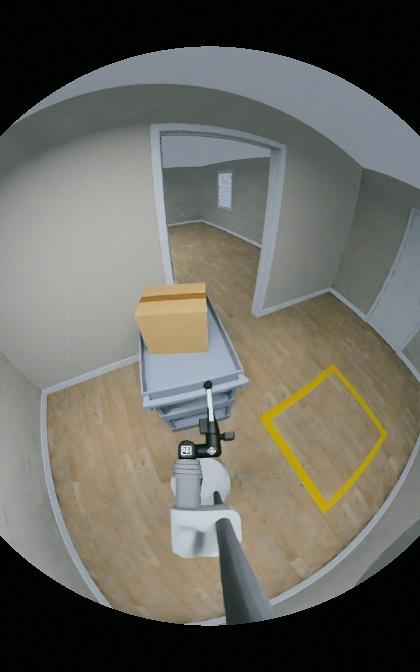

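{"op": "move", "data": {
  "blocking": false,
  "r2": {"base":{"translate_m":-0.12,"strafe_m":-0.3},"contact_limits":{"strafe_m":0.4}},
  "cameras": []
}}

{"op": "wait", "data": {
  "seconds": 3,
  "cameras": []
}}

{"op": "move", "data": {
  "blocking": false,
  "r2": {"base":{"rotate_rad":0.6}},
  "cameras": []
}}

{"op": "wait", "data": {
  "seconds": 2,
  "cameras": []
}}

{"op": "move", "data": {
  "blocking": false,
  "r2": {"base":{"translate_m":-0.25,"strafe_m":-0.2},"contact_limits":{"strafe_m":0.4}},
  "cameras": []
}}

{"op": "wait", "data": {
  "seconds": 3,
  "cameras": ["r2_head_right_camera","r2_head_left_camera","r2_head_camera"]
}}

Scene clock: 539.00 s.
move: r2 moving
r1: as last shown
r1.base_tilt: forward=-1.5 right=+1.3
r1.lidar_m: 4.91 2.83 0.25 2.03 0.25 0.25 0.47 1.34 1.26 2.79 2.90 3.89
r1.motor_effort: lift_m=+21(21) arm_m=-3(4) wheel_0=+0(1) wheel_1=+0(0) wheel_2=+0(0)
r1.servo_current: wrist_yaw_rad=59(59) wrist_pitch_rad=39(46) wrist_roll_rad=59(59) gripper_m=39(46)
r1.contact_limits: strafe_m 0.5
r1.wrist_depth_mm: - 134 133 - 364 228 178 / - 114 133 - 368 230 180 / - 115 146 569 373 246 181 / 107 134 190 1499 379 235 182 / 208 - - - 379 236 183 / 223 1756 194 1537 191 236 183 / 223 1118 1138 143 355 211 183
r2.base_odometry: x=-3.303 y=-3.740 heading=+0.840
r2.turned_by_wheels: +0.002
r2.turned_by_imu: +0.003
r2.base_tilt: forward=-0.6 right=+0.0
r2.lidar_m: 0.36 0.36 1.51 1.51 1.47 1.64 1.45 1.43 1.51 2.25 3.25 0.47
r2.base_status: translate_m moving; strafe_m moving
r2.joint_positions: lift_m=+0.665 arm_m=+0.000 wrist_yaw_rad=+0.016 wrist_pitch_rad=-0.003 wrist_roll_rad=+1.570 gripper_m=-0.009
r2.joint_status: not commanded
r2.measured_speeds: translate_m=-0.046 strafe_m=-0.117 rotate_rad=-0.003 lift_m=+0.000 arm_m=+0.000 wrist_yaw_rad=+0.008 wrist_pitch_rad=+0.000 wrist_roll_rad=+0.000
r2.motor_effort: lift_m=+15(15) arm_m=-3(4) wheel_0=+19(19) wheel_1=-11(12) wheel_2=+18(19)
r2.servo_current: wrist_yaw_rad=98(98) wrist_pitch_rad=39(46) wrist_roll_rad=39(52) gripper_m=72(72)
r2.contact_limits: strafe_m 0.4
r2.hand_pose: x=+0.4607 y=-0.0828 z=+0.8444 quat_wxyz=(+0.707, +0.707, +0.004, +0.007) (m; r2's base frame)
r2.wrist_depth_mm: - - - 206 213 1576 1229 / 1576 - - 202 264 268 268 / - - - 194 254 1808 1255 / - - - 189 246 842 - / - 508 439 183 238 820 - / - 445 192 179 170 750 - / - - 449 - - - -
pictures: none
No camera images: "cameras" was empty.

Scene clock: 541.07 s.
earlier move: r2 done
r1.base_odometry: x=-2.136 y=-0.399 heading=-2.421
r1.turned_by_wheels: +0.000
r1.turned_by_imu: +0.000
r1.base_tilt: forward=-1.6 right=+1.3
r1.lidar_m: 4.88 2.84 0.25 2.04 0.25 0.25 0.48 1.35 1.27 2.80 2.88 3.88
r1.base_status: not commanded
r1.joint_positions: lift_m=+0.300 arm_m=+0.000 wrist_yaw_rad=+3.196 wrist_pitch_rad=+0.002 wrist_roll_rad=+0.000 gripper_m=+0.056
r1.joint_status: not commanded
r1.measured_speeds: all 0
r1.motor_effort: lift_m=+21(21) arm_m=-4(4) wheel_0=+0(1) wheel_1=+0(0) wheel_2=+0(0)
r1.servo_current: wrist_yaw_rad=52(72) wrist_pitch_rad=39(46) wrist_roll_rad=46(65) gripper_m=39(46)
r1.contact_limits: strafe_m 0.5
r1.hand_pose: x=-0.1218 y=+0.0716 z=+0.4774 quat_wxyz=(-0.027, -0.001, +0.000, +1.000) (m; r1's base frame)
r1.wrist_depth_mm: - 134 133 - 366 229 177 / - 115 133 - 368 230 179 / - 116 147 - 375 246 181 / 107 135 189 - 377 235 182 / 209 - - - 379 236 183 / 223 1863 194 1756 191 235 183 / 220 1118 1118 143 355 212 183
r2.base_odometry: x=-3.174 y=-4.002 heading=+0.839
r2.turned_by_wheels: -0.001
r2.turned_by_imu: +0.001
r2.base_tilt: forward=-0.7 right=+0.1
r2.lidar_m: 0.25 0.25 0.51 1.69 1.63 1.60 1.22 1.19 1.31 1.99 3.05 0.50
r2.base_status: done
r2.joint_positions: lift_m=+0.665 arm_m=+0.000 wrist_yaw_rad=+0.008 wrist_pitch_rad=-0.004 wrist_roll_rad=+1.570 gripper_m=-0.009
r2.joint_status: not commanded
r2.measured_speeds: all 0
r2.motor_effort: lift_m=+15(15) arm_m=-4(4) wheel_0=+4(19) wheel_1=-1(12) wheel_2=+3(19)
r2.servo_current: wrist_yaw_rad=59(104) wrist_pitch_rad=46(52) wrist_roll_rad=52(59) gripper_m=65(72)
r2.contact_limits: strafe_m 0.4
r2.hand_pose: x=+0.4600 y=-0.0851 z=+0.8446 quat_wxyz=(+0.707, +0.707, +0.001, +0.004) (m; r2's base frame)
r2.wrist_depth_mm: - - - - - 1708 1229 / - - - - - 1618 1205 / 1708 - - 317 - 1863 1255 / 1537 - - 310 338 342 342 / 1499 - - 202 274 1921 1255 / - - 187 183 182 1708 1336 / - - - - 196 - -
wait: 2.07 of 3 s (r2 has come to rest)
pictures: none
No camera images: "cameras" was empty.

Scene clock: 541.57 s.
move: r2 moving
r1: as last shown
r1.base_tilt: forward=-1.6 right=+1.2
r1.lidar_m: 4.89 2.83 0.25 2.02 0.25 0.25 0.45 1.34 1.26 2.77 2.85 3.86
r1.motor_effort: lift_m=+21(21) arm_m=-3(4) wheel_0=+0(0) wheel_1=+0(0) wheel_2=+0(0)
r1.servo_current: wrist_yaw_rad=33(59) wrist_pitch_rad=52(52) wrist_roll_rad=33(72) gripper_m=46(46)
r1.contact_limits: strafe_m 0.5
r1.wrist_depth_mm: - 134 133 - 364 228 177 / - 114 133 - 370 231 180 / - 116 146 - 370 244 181 / 107 135 189 - 377 234 182 / 208 - - - 382 235 183 / 223 1756 193 1808 191 236 183 / 221 1118 1118 143 353 212 184
r2.base_odometry: x=-3.174 y=-4.002 heading=+1.088
r2.turned_by_wheels: +0.249
r2.turned_by_imu: +0.181
r2.base_tilt: forward=-0.7 right=+0.1
r2.lidar_m: 0.25 0.25 1.86 1.69 1.70 1.41 1.19 1.22 1.44 2.58 3.03 0.51
r2.base_status: rotate_rad moving
r2.joint_positions: lift_m=+0.665 arm_m=+0.000 wrist_yaw_rad=-0.020 wrist_pitch_rad=-0.004 wrist_roll_rad=+1.570 gripper_m=-0.009
r2.joint_status: not commanded
r2.measured_speeds: translate_m=+0.004 strafe_m=-0.001 rotate_rad=+0.980 lift_m=+0.000 arm_m=+0.000 wrist_yaw_rad=-0.010 wrist_pitch_rad=+0.000 wrist_roll_rad=+0.000
r2.motor_effort: lift_m=+15(15) arm_m=-4(4) wheel_0=-10(15) wheel_1=-15(15) wheel_2=-26(26)
r2.servo_current: wrist_yaw_rad=117(117) wrist_pitch_rad=33(52) wrist_roll_rad=59(59) gripper_m=65(65)
r2.hand_pose: x=+0.4575 y=-0.0933 z=+0.8446 quat_wxyz=(+0.707, +0.707, -0.009, -0.006) (m; r2's base frame)
r2.wrist_depth_mm: - - - - - 1537 1229 / - - - - - 1618 1229 / 1618 - - 296 - 1863 1229 / 1576 - - 227 319 336 332 / 1537 - - 180 255 1921 1281 / 1430 - 185 154 181 1708 504 / - - - - 194 - -
pictures: none
No camera images: "cameras" was empty.

Scene clock: 542.70 s.
earlier move: r2 done
r1.base_odometry: x=-2.136 y=-0.399 heading=-2.421
r1.turned_by_wheels: +0.000
r1.turned_by_imu: +0.000
r1.base_tilt: forward=-1.6 right=+1.3
r1.lidar_m: 4.90 2.82 0.25 2.05 0.25 0.25 0.47 1.33 1.29 2.78 2.88 3.87
r1.base_status: not commanded
r1.joint_positions: lift_m=+0.300 arm_m=+0.000 wrist_yaw_rad=+3.196 wrist_pitch_rad=+0.002 wrist_roll_rad=+0.000 gripper_m=+0.056
r1.joint_status: not commanded
r1.measured_speeds: all 0
r1.motor_effort: lift_m=+21(21) arm_m=-4(4) wheel_0=+0(0) wheel_1=+0(0) wheel_2=+0(0)
r1.servo_current: wrist_yaw_rad=52(72) wrist_pitch_rad=39(52) wrist_roll_rad=39(72) gripper_m=46(46)
r1.contact_limits: strafe_m 0.5
r1.hand_pose: x=-0.1218 y=+0.0716 z=+0.4774 quat_wxyz=(-0.027, -0.001, +0.000, +1.000) (m; r1's base frame)
r1.wrist_depth_mm: - 134 134 - 364 229 178 / - 114 134 - 370 231 179 / - 115 147 - 375 244 181 / 107 135 189 - 379 234 182 / 209 - - - 382 235 183 / 224 1863 194 1808 191 236 183 / 222 1118 1118 143 351 211 183
r2.base_odometry: x=-3.174 y=-4.002 heading=+1.438
r2.turned_by_wheels: +0.350
r2.turned_by_imu: +0.208
r2.base_tilt: forward=-0.7 right=+0.1
r2.lidar_m: 0.26 0.25 1.82 1.73 1.82 1.29 1.24 1.28 1.72 2.98 2.28 0.49
r2.base_status: done
r2.joint_positions: lift_m=+0.665 arm_m=+0.000 wrist_yaw_rad=+0.002 wrist_pitch_rad=-0.004 wrist_roll_rad=+1.570 gripper_m=-0.009
r2.joint_status: not commanded
r2.measured_speeds: all 0
r2.motor_effort: lift_m=+15(15) arm_m=-4(5) wheel_0=-2(28) wheel_1=-5(15) wheel_2=-1(27)
r2.servo_current: wrist_yaw_rad=46(130) wrist_pitch_rad=46(52) wrist_roll_rad=39(59) gripper_m=59(65)
r2.hand_pose: x=+0.4595 y=-0.0867 z=+0.8446 quat_wxyz=(+0.708, +0.707, -0.001, +0.002) (m; r2's base frame)
r2.wrist_depth_mm: - - - - - 1808 1229 / - - - - - 1756 1229 / - - - 291 327 1499 330 / - - - 214 293 330 1205 / - - - 190 251 - - / - - 182 173 172 - - / - 397 399 - 205 - -
wait: 1.13 of 2 s (r2 has come to rest)
pictures: none
No camera images: "cameras" was empty.

Scene clock: 543.20 s.
move: r2 moving
r1: as last shown
r1.lidar_m: 4.91 2.83 0.25 2.06 0.25 0.25 0.45 1.32 1.28 2.80 2.88 3.86
r1.motor_effort: lift_m=+21(21) arm_m=-3(4) wheel_0=+0(1) wheel_1=+0(0) wheel_2=+0(0)
r1.servo_current: wrist_yaw_rad=52(59) wrist_pitch_rad=39(46) wrist_roll_rad=52(52) gripper_m=39(46)
r1.contact_limits: strafe_m 0.5
r1.wrist_depth_mm: - 133 133 - 359 228 178 / - 114 133 - 368 231 180 / - 116 147 - 375 244 181 / 107 134 189 - 379 234 182 / 209 - - - 379 236 183 / 224 1756 193 1708 191 236 183 / 222 1118 1118 143 355 211 183
r2.base_odometry: x=-3.157 y=-4.030 heading=+1.440
r2.turned_by_wheels: +0.002
r2.turned_by_imu: +0.002
r2.base_tilt: forward=-0.7 right=+0.0
r2.lidar_m: 0.29 0.25 1.86 1.76 1.76 1.25 1.19 1.26 1.70 2.95 2.32 0.49
r2.base_status: translate_m moving; strafe_m moving
r2.joint_positions: lift_m=+0.665 arm_m=+0.000 wrist_yaw_rad=+0.015 wrist_pitch_rad=-0.004 wrist_roll_rad=+1.570 gripper_m=-0.009
r2.joint_status: not commanded
r2.measured_speeds: translate_m=-0.103 strafe_m=-0.081 rotate_rad=+0.006 lift_m=+0.000 arm_m=+0.000 wrist_yaw_rad=+0.037 wrist_pitch_rad=+0.000 wrist_roll_rad=+0.000
r2.motor_effort: lift_m=+15(15) arm_m=-4(4) wheel_0=+9(11) wheel_1=-11(11) wheel_2=+21(21)
r2.servo_current: wrist_yaw_rad=85(85) wrist_pitch_rad=46(46) wrist_roll_rad=46(59) gripper_m=59(65)
r2.contact_limits: strafe_m 0.4
r2.hand_pose: x=+0.4606 y=-0.0832 z=+0.8446 quat_wxyz=(+0.707, +0.707, +0.004, +0.007) (m; r2's base frame)
r2.wrist_depth_mm: - - - - - 1863 1205 / - - - 276 - 1756 1205 / - - - 291 324 324 322 / 1430 - - 213 286 - 1255 / - - - 191 252 - - / - - 182 173 182 - - / - 402 404 - 209 - -
pictures: none
No camera images: "cameras" was empty.

Scene clock: 545.17 s.
earlier move: r2 done
r1.base_odometry: x=-2.136 y=-0.399 heading=-2.421
r1.turned_by_wheels: +0.000
r1.turned_by_imu: +0.000
r1.base_tilt: forward=-1.6 right=+1.3
r1.lidar_m: 4.91 2.81 0.25 2.03 0.25 0.25 0.46 1.35 1.28 2.78 2.89 3.88
r1.base_status: not commanded
r1.joint_positions: lift_m=+0.300 arm_m=+0.000 wrist_yaw_rad=+3.196 wrist_pitch_rad=+0.002 wrist_roll_rad=+0.000 gripper_m=+0.056
r1.joint_status: not commanded
r1.measured_speeds: all 0
r1.motor_effort: lift_m=+21(21) arm_m=-3(4) wheel_0=+0(1) wheel_1=+0(0) wheel_2=+0(0)
r1.servo_current: wrist_yaw_rad=59(65) wrist_pitch_rad=46(46) wrist_roll_rad=46(78) gripper_m=33(46)
r1.contact_limits: strafe_m 0.5
r1.hand_pose: x=-0.1218 y=+0.0716 z=+0.4774 quat_wxyz=(-0.027, -0.001, +0.000, +1.000) (m; r1's base frame)
r1.wrist_depth_mm: - 134 133 - 364 229 177 / - 115 133 - 370 231 179 / - 115 146 - 375 244 181 / 108 135 190 - 375 234 182 / 209 - - - 382 236 183 / 223 1808 193 1756 191 236 183 / 221 1138 1118 143 351 212 183
r2.base_odometry: x=-3.008 y=-4.275 heading=+1.438
r2.turned_by_wheels: -0.002
r2.turned_by_imu: +0.003
r2.base_tilt: forward=-0.7 right=+0.1
r2.lidar_m: 0.30 0.25 2.03 1.93 1.46 1.02 0.98 1.02 1.37 2.76 2.65 0.50
r2.base_status: done
r2.joint_positions: lift_m=+0.665 arm_m=+0.000 wrist_yaw_rad=-0.001 wrist_pitch_rad=-0.004 wrist_roll_rad=+1.570 gripper_m=-0.009
r2.joint_status: not commanded
r2.measured_speeds: all 0
r2.motor_effort: lift_m=+15(15) arm_m=-4(4) wheel_0=+2(19) wheel_1=-3(12) wheel_2=+3(27)
r2.servo_current: wrist_yaw_rad=39(137) wrist_pitch_rad=39(46) wrist_roll_rad=52(59) gripper_m=59(72)
r2.contact_limits: strafe_m 0.4
r2.hand_pose: x=+0.4593 y=-0.0876 z=+0.8446 quat_wxyz=(+0.708, +0.707, -0.002, +0.001) (m; r2's base frame)
r2.wrist_depth_mm: 1661 - - - - 1808 1205 / 1618 - - 271 - 1808 1229 / 1576 - - 291 320 324 320 / 1708 - - 211 282 1863 1229 / 1618 - - 189 249 1708 517 / - 418 185 172 171 707 - / - 402 399 - - - -
wait: 1.97 of 3 s (r2 has come to rest)
pictures: r2_head_camera, r2_head_left_camera, r2_head_right_camera
Images, in order (width x height): r2_head_camera 420x560, r2_head_left_camera 420x672, r2_head_right_camera 420x672.

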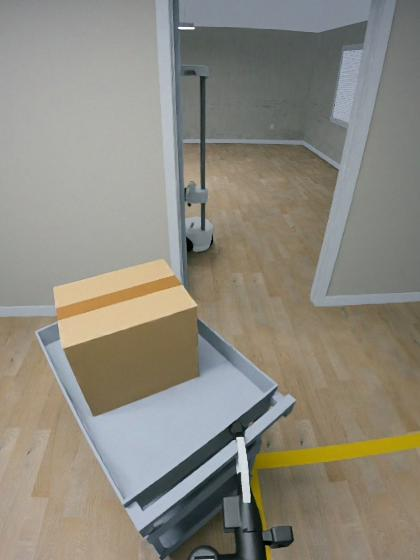

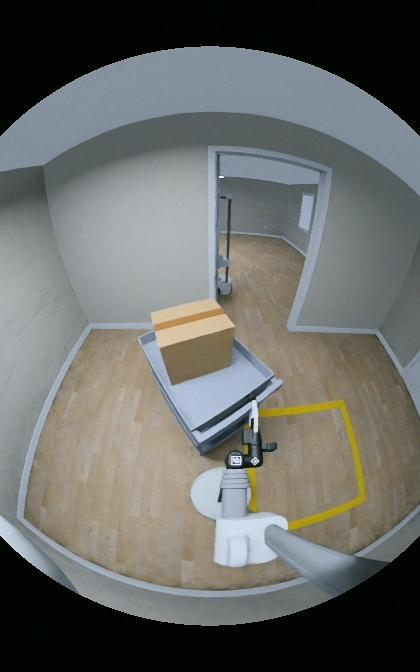

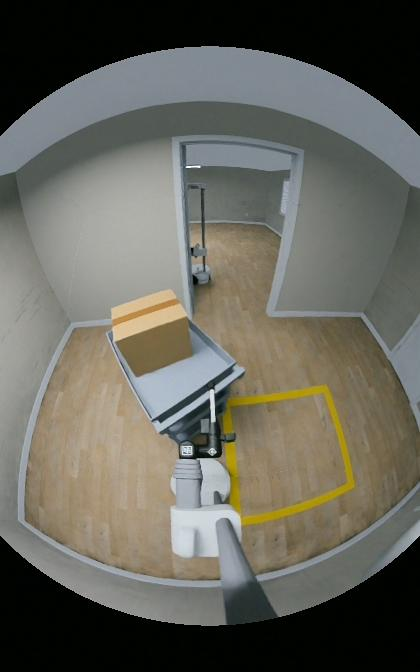

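{"op": "move", "data": {
  "blocking": false,
  "r2": {"base":{"translate_m":-0.22,"strafe_m":-0.2},"contact_limits":{"strafe_m":0.4}},
  "cameras": []
}}

{"op": "wait", "data": {
  "seconds": 3,
  "cameras": []
}}

{"op": "move", "data": {
  "blocking": false,
  "r2": {"base":{"rotate_rad":0.6}},
  "cameras": []
}}

{"op": "wait", "data": {
  "seconds": 2,
  "cameras": []
}}

{"op": "move", "data": {
  "blocking": false,
  "r2": {"base":{"translate_m":-0.25,"strafe_m":-0.15},"contact_limits":{"strafe_m":0.4}},
  "cameras": []
}}

{"op": "wait", "data": {
  "seconds": 3,
  "cameras": ["r2_head_right_camera","r2_head_left_camera","r2_head_camera"]
}}

Scene clock: 557.07 s.
move: r2 moving
r1: as last shown
r1.lidar_m: 4.88 2.83 0.25 2.03 0.25 0.25 0.45 1.33 1.28 2.79 2.87 3.85
r1.motor_effort: lift_m=+21(21) arm_m=-4(4) wheel_0=+0(0) wheel_1=+0(0) wheel_2=+0(0)
r1.servo_current: wrist_yaw_rad=39(59) wrist_pitch_rad=39(46) wrist_roll_rad=52(59) gripper_m=39(46)
r1.contact_limits: strafe_m 0.5
r1.wrist_depth_mm: - 133 134 - 362 229 178 / - 114 134 - 373 231 180 / - 115 146 - 373 245 181 / 107 135 189 - 379 234 182 / 208 - - - 382 235 183 / 224 1808 194 1756 191 236 183 / 221 1138 1118 143 353 211 183
r2.base_odometry: x=-2.990 y=-4.302 heading=+1.439
r2.turned_by_wheels: +0.001
r2.turned_by_imu: +0.002
r2.base_tilt: forward=-0.7 right=+0.1
r2.lidar_m: 0.30 0.25 2.03 1.95 1.37 1.01 0.96 1.00 1.37 2.76 2.69 0.44
r2.base_status: translate_m moving; strafe_m moving
r2.joint_positions: lift_m=+0.665 arm_m=+0.000 wrist_yaw_rad=+0.008 wrist_pitch_rad=-0.004 wrist_roll_rad=+1.570 gripper_m=-0.009
r2.joint_status: not commanded
r2.measured_speeds: translate_m=-0.096 strafe_m=-0.086 rotate_rad=+0.000 lift_m=+0.000 arm_m=+0.000 wrist_yaw_rad=+0.013 wrist_pitch_rad=+0.000 wrist_roll_rad=+0.000
r2.motor_effort: lift_m=+15(15) arm_m=-4(4) wheel_0=+9(9) wheel_1=-12(13) wheel_2=+18(19)
r2.servo_current: wrist_yaw_rad=59(59) wrist_pitch_rad=39(46) wrist_roll_rad=52(52) gripper_m=59(65)
r2.contact_limits: strafe_m 0.4
r2.hand_pose: x=+0.4600 y=-0.0851 z=+0.8446 quat_wxyz=(+0.707, +0.707, +0.001, +0.004) (m; r2's base frame)
r2.wrist_depth_mm: 1618 - - - - 1808 1205 / 1618 - - 266 - 1808 1205 / 1618 - - 291 309 315 312 / 1661 - - 209 278 1808 1308 / - - - 190 249 - 539 / - - 185 177 171 750 - / - 402 407 - 211 - -
pictures: none
No camera images: "cameras" was empty.

Scene clock: 559.00 s.
earlier move: r2 done
r1.base_odometry: x=-2.136 y=-0.399 heading=-2.421
r1.turned_by_wheels: +0.000
r1.turned_by_imu: +0.000
r1.base_tilt: forward=-1.6 right=+1.3
r1.lidar_m: 4.87 2.81 0.25 2.03 0.25 0.25 0.44 1.35 1.27 2.78 2.88 3.88
r1.base_status: not commanded
r1.joint_positions: lift_m=+0.300 arm_m=+0.000 wrist_yaw_rad=+3.196 wrist_pitch_rad=+0.002 wrist_roll_rad=+0.000 gripper_m=+0.056
r1.joint_status: not commanded
r1.measured_speeds: all 0
r1.motor_effort: lift_m=+21(21) arm_m=-3(4) wheel_0=+0(1) wheel_1=+0(1) wheel_2=+0(0)
r1.servo_current: wrist_yaw_rad=46(78) wrist_pitch_rad=46(52) wrist_roll_rad=52(65) gripper_m=39(52)
r1.contact_limits: strafe_m 0.5
r1.hand_pose: x=-0.1218 y=+0.0716 z=+0.4774 quat_wxyz=(-0.027, -0.001, +0.000, +1.000) (m; r1's base frame)
r1.wrist_depth_mm: - 133 133 - 362 228 178 / - 114 133 - 370 230 179 / - 116 147 569 375 245 180 / 108 134 189 - 377 235 182 / 208 - - - 382 236 183 / 224 1808 194 1708 191 236 183 / 220 1118 1098 143 355 212 183
r2.base_odometry: x=-2.839 y=-4.520 heading=+1.439
r2.turned_by_wheels: -0.001
r2.turned_by_imu: +0.001
r2.base_tilt: forward=-0.7 right=+0.1
r2.lidar_m: 0.29 0.25 2.23 2.12 1.11 0.79 0.77 0.80 1.11 2.58 2.68 0.49
r2.base_status: done
r2.joint_positions: lift_m=+0.665 arm_m=+0.000 wrist_yaw_rad=+0.001 wrist_pitch_rad=-0.004 wrist_roll_rad=+1.570 gripper_m=-0.009
r2.joint_status: not commanded
r2.measured_speeds: all 0
r2.motor_effort: lift_m=+15(15) arm_m=-4(5) wheel_0=+3(17) wheel_1=-1(13) wheel_2=+4(20)
r2.servo_current: wrist_yaw_rad=39(78) wrist_pitch_rad=39(52) wrist_roll_rad=46(65) gripper_m=65(72)
r2.contact_limits: strafe_m 0.4
r2.hand_pose: x=+0.4594 y=-0.0870 z=+0.8446 quat_wxyz=(+0.708, +0.707, -0.001, +0.002) (m; r2's base frame)
r2.wrist_depth_mm: - - - - - 1537 1205 / 1863 - - 274 - 1661 1229 / 1863 - - 290 322 322 322 / 1863 - - 211 285 1808 1255 / 1863 - - 190 249 1863 517 / 1863 - 185 171 170 - - / - 399 402 - 207 - -
wait: 1.93 of 3 s (r2 has come to rest)
pictures: none
No camera images: "cameras" was empty.

Scene clock: 559.50 s.
move: r2 moving
r1: as last shown
r1.lidar_m: 4.89 2.85 0.25 2.04 0.25 0.25 0.46 1.33 1.25 2.80 2.90 3.88
r1.motor_effort: lift_m=+21(21) arm_m=-4(4) wheel_0=+0(0) wheel_1=+0(0) wheel_2=+0(0)
r1.servo_current: wrist_yaw_rad=46(65) wrist_pitch_rad=33(46) wrist_roll_rad=39(65) gripper_m=39(46)
r1.contact_limits: strafe_m 0.5
r1.wrist_depth_mm: - 133 133 - 366 229 178 / - 114 133 - 368 230 179 / - 116 147 564 373 244 181 / 107 135 190 - 377 234 182 / 209 - - - 379 236 183 / 224 1756 193 1756 191 236 183 / 221 1118 1118 143 353 211 183
r2.base_odometry: x=-2.839 y=-4.520 heading=+1.689
r2.turned_by_wheels: +0.250
r2.turned_by_imu: +0.174
r2.base_tilt: forward=-0.8 right=+0.1
r2.lidar_m: 0.28 0.28 2.16 1.91 0.94 0.79 0.77 0.85 1.37 2.56 2.48 0.47
r2.base_status: rotate_rad moving
r2.joint_positions: lift_m=+0.665 arm_m=+0.000 wrist_yaw_rad=-0.025 wrist_pitch_rad=-0.004 wrist_roll_rad=+1.570 gripper_m=-0.009
r2.joint_status: not commanded
r2.measured_speeds: translate_m=+0.002 strafe_m=-0.001 rotate_rad=+0.989 lift_m=+0.000 arm_m=+0.000 wrist_yaw_rad=+0.000 wrist_pitch_rad=+0.000 wrist_roll_rad=+0.000
r2.motor_effort: lift_m=+15(15) arm_m=+0(4) wheel_0=-5(14) wheel_1=-13(14) wheel_2=-30(32)
r2.servo_current: wrist_yaw_rad=163(163) wrist_pitch_rad=46(46) wrist_roll_rad=39(59) gripper_m=65(65)
r2.hand_pose: x=+0.4570 y=-0.0946 z=+0.8446 quat_wxyz=(+0.707, +0.707, -0.010, -0.007) (m; r2's base frame)
r2.wrist_depth_mm: - - - 257 - 1708 1182 / 1708 - - 255 - 1661 1229 / 1808 - - 222 298 320 319 / 1863 - - 202 262 1808 508 / 1863 - - 184 241 699 - / 1863 424 185 168 176 - - / - - 410 - 210 - -
pictures: none
No camera images: "cameras" was empty.

Scene clock: 560.77 s.
earlier move: r2 done
r1.base_odometry: x=-2.136 y=-0.399 heading=-2.421
r1.turned_by_wheels: +0.000
r1.turned_by_imu: +0.000
r1.base_tilt: forward=-1.6 right=+1.3
r1.lidar_m: 4.91 2.82 0.25 2.04 0.25 0.25 0.48 1.34 1.28 2.80 2.86 3.86
r1.base_status: not commanded
r1.joint_positions: lift_m=+0.300 arm_m=+0.000 wrist_yaw_rad=+3.196 wrist_pitch_rad=+0.002 wrist_roll_rad=+0.000 gripper_m=+0.056
r1.joint_status: not commanded
r1.measured_speeds: all 0
r1.motor_effort: lift_m=+21(21) arm_m=-3(4) wheel_0=+0(1) wheel_1=+0(0) wheel_2=+0(0)
r1.servo_current: wrist_yaw_rad=65(72) wrist_pitch_rad=46(52) wrist_roll_rad=59(65) gripper_m=39(46)
r1.contact_limits: strafe_m 0.5
r1.hand_pose: x=-0.1218 y=+0.0716 z=+0.4774 quat_wxyz=(-0.027, -0.001, +0.000, +1.000) (m; r1's base frame)
r1.wrist_depth_mm: - 134 134 - 362 229 178 / - 114 133 - 370 231 180 / - 116 146 564 375 244 181 / 108 135 190 - 379 235 182 / 209 - - - 379 235 183 / 224 1863 194 1756 191 236 183 / 221 1138 1118 143 353 211 183
r2.base_odometry: x=-2.839 y=-4.520 heading=+2.039
r2.turned_by_wheels: +0.350
r2.turned_by_imu: +0.258
r2.base_tilt: forward=-0.7 right=+0.1
r2.lidar_m: 0.38 0.42 2.17 1.28 0.87 0.79 0.80 1.07 2.30 2.60 2.16 0.43
r2.base_status: done
r2.joint_positions: lift_m=+0.665 arm_m=+0.000 wrist_yaw_rad=+0.003 wrist_pitch_rad=-0.004 wrist_roll_rad=+1.570 gripper_m=-0.009
r2.joint_status: not commanded
r2.measured_speeds: all 0
r2.motor_effort: lift_m=+15(15) arm_m=+1(4) wheel_0=+4(31) wheel_1=+0(14) wheel_2=+2(32)
r2.servo_current: wrist_yaw_rad=52(163) wrist_pitch_rad=39(46) wrist_roll_rad=33(59) gripper_m=59(72)
r2.hand_pose: x=+0.4595 y=-0.0866 z=+0.8446 quat_wxyz=(+0.708, +0.707, +0.000, +0.002) (m; r2's base frame)
r2.wrist_depth_mm: 1618 - - 182 240 244 243 / 1661 - - 180 239 266 459 / - - - 180 236 798 - / 1921 445 449 178 236 820 - / - 455 449 177 235 831 - / - - 187 176 170 809 - / - - 469 - 230 - -
wait: 1.27 of 2 s (r2 has come to rest)
pictures: none
No camera images: "cameras" was empty.

Scene clock: 561.27 s.
move: r2 moving
r1: as last shown
r1.lidar_m: 4.90 2.86 0.25 2.04 0.25 0.25 0.44 1.31 1.27 2.80 2.87 3.86
r1.motor_effort: lift_m=+21(21) arm_m=-4(4) wheel_0=-1(1) wheel_1=+0(0) wheel_2=+0(0)
r1.servo_current: wrist_yaw_rad=52(65) wrist_pitch_rad=39(52) wrist_roll_rad=59(59) gripper_m=39(46)
r1.contact_limits: strafe_m 0.5
r1.wrist_depth_mm: - 134 133 - 364 229 178 / - 114 133 - 370 230 180 / - 116 146 569 370 245 181 / 107 134 190 - 377 234 182 / 208 - - - 379 236 183 / 223 1756 194 1808 190 236 183 / 220 1118 1138 143 353 212 183
r2.base_odometry: x=-2.809 y=-4.539 heading=+2.041
r2.turned_by_wheels: +0.002
r2.turned_by_imu: +0.002
r2.base_tilt: forward=-0.7 right=+0.0
r2.lidar_m: 0.41 0.40 2.21 1.24 0.85 0.76 0.78 1.03 2.27 2.54 2.19 0.44
r2.base_status: translate_m moving; strafe_m moving
r2.joint_positions: lift_m=+0.665 arm_m=+0.000 wrist_yaw_rad=+0.010 wrist_pitch_rad=-0.004 wrist_roll_rad=+1.570 gripper_m=-0.009
r2.joint_status: not commanded
r2.measured_speeds: translate_m=-0.119 strafe_m=-0.073 rotate_rad=+0.008 lift_m=+0.000 arm_m=+0.000 wrist_yaw_rad=+0.006 wrist_pitch_rad=+0.000 wrist_roll_rad=+0.000
r2.motor_effort: lift_m=+15(15) arm_m=+0(1) wheel_0=+6(9) wheel_1=-12(12) wheel_2=+21(21)
r2.servo_current: wrist_yaw_rad=65(65) wrist_pitch_rad=46(46) wrist_roll_rad=52(52) gripper_m=59(65)
r2.contact_limits: strafe_m 0.4
r2.hand_pose: x=+0.4601 y=-0.0847 z=+0.8446 quat_wxyz=(+0.707, +0.707, +0.002, +0.005) (m; r2's base frame)
r2.wrist_depth_mm: 1618 - - 177 236 239 238 / 1708 - - 177 236 1537 1160 / - - - 177 235 750 - / - 449 442 236 234 820 - / - 462 452 176 235 820 - / - - 189 176 171 809 - / - - 473 - 233 - -
pictures: none
No camera images: "cameras" was empty.

Scene clock: 563.07 s.
earlier move: r2 done
r1.base_odometry: x=-2.136 y=-0.399 heading=-2.421
r1.turned_by_wheels: +0.000
r1.turned_by_imu: +0.000
r1.base_tilt: forward=-1.5 right=+1.2
r1.lidar_m: 4.91 2.82 0.25 2.01 0.26 0.25 0.47 1.30 1.26 2.79 2.87 3.84
r1.base_status: not commanded
r1.joint_positions: lift_m=+0.300 arm_m=+0.000 wrist_yaw_rad=+3.196 wrist_pitch_rad=+0.002 wrist_roll_rad=+0.000 gripper_m=+0.056
r1.joint_status: not commanded
r1.measured_speeds: all 0
r1.motor_effort: lift_m=+21(21) arm_m=-3(4) wheel_0=-1(1) wheel_1=+0(0) wheel_2=+0(0)
r1.servo_current: wrist_yaw_rad=46(65) wrist_pitch_rad=46(52) wrist_roll_rad=46(65) gripper_m=46(52)
r1.contact_limits: strafe_m 0.5
r1.hand_pose: x=-0.1218 y=+0.0716 z=+0.4774 quat_wxyz=(-0.027, -0.001, +0.000, +1.000) (m; r1's base frame)
r1.wrist_depth_mm: - 133 133 - 364 228 178 / - 114 134 - 370 230 180 / - 116 146 564 375 244 181 / 107 135 189 - 377 234 182 / 208 - - - 379 235 183 / 224 1863 194 1756 191 236 182 / 222 1118 1118 143 355 212 183
r2.base_odometry: x=-2.592 y=-4.675 heading=+2.040
r2.turned_by_wheels: -0.001
r2.turned_by_imu: +0.000
r2.base_tilt: forward=-0.6 right=+0.1
r2.lidar_m: 0.34 0.36 2.42 1.03 0.68 0.62 0.64 0.82 1.84 2.34 2.33 0.44
r2.base_status: done
r2.joint_positions: lift_m=+0.665 arm_m=+0.000 wrist_yaw_rad=+0.002 wrist_pitch_rad=-0.004 wrist_roll_rad=+1.570 gripper_m=-0.009
r2.joint_status: not commanded
r2.measured_speeds: all 0
r2.motor_effort: lift_m=+15(15) arm_m=-3(4) wheel_0=+3(16) wheel_1=-3(12) wheel_2=+4(22)
r2.servo_current: wrist_yaw_rad=52(85) wrist_pitch_rad=46(52) wrist_roll_rad=46(65) gripper_m=59(72)
r2.contact_limits: strafe_m 0.4
r2.hand_pose: x=+0.4594 y=-0.0869 z=+0.8446 quat_wxyz=(+0.708, +0.707, -0.001, +0.002) (m; r2's base frame)
r2.wrist_depth_mm: 1756 - - 212 - 1756 1205 / 1808 - - 205 268 272 271 / - - - 196 256 1708 1205 / - - - 190 247 1863 - / - - 445 182 239 809 - / - 442 189 177 171 - - / - - 442 - 223 - -
wait: 1.80 of 3 s (r2 has come to rest)
pictures: r2_head_camera, r2_head_left_camera, r2_head_right_camera
Images, in order (width x height): r2_head_camera 420x560, r2_head_left_camera 420x672, r2_head_right_camera 420x672.

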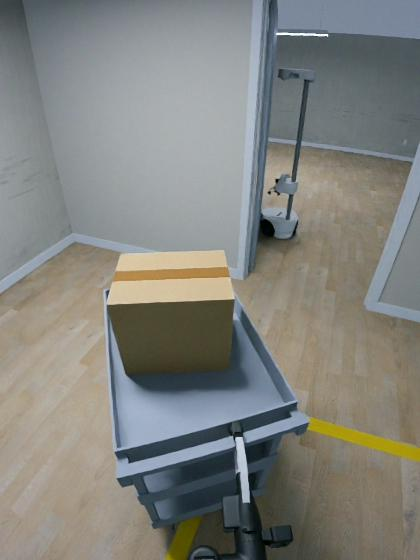

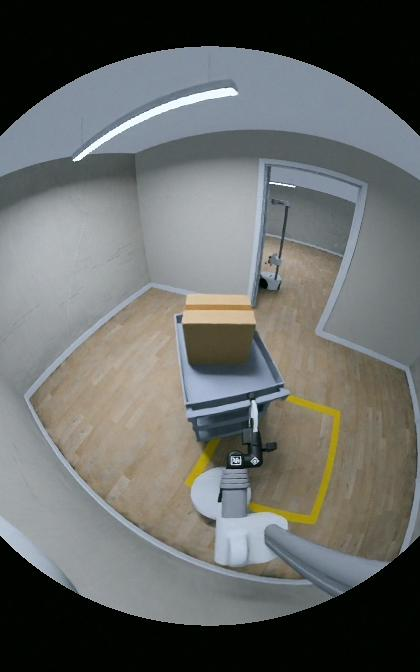

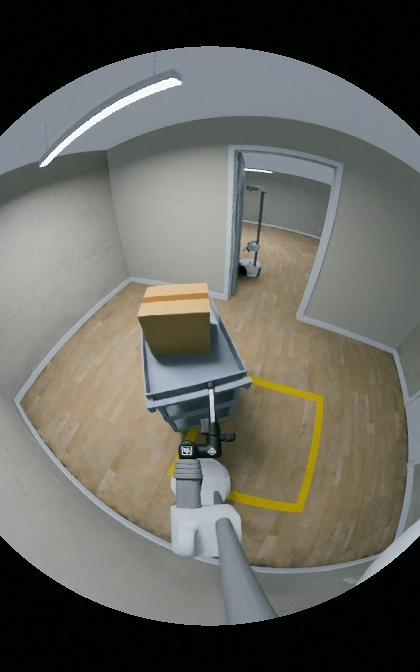

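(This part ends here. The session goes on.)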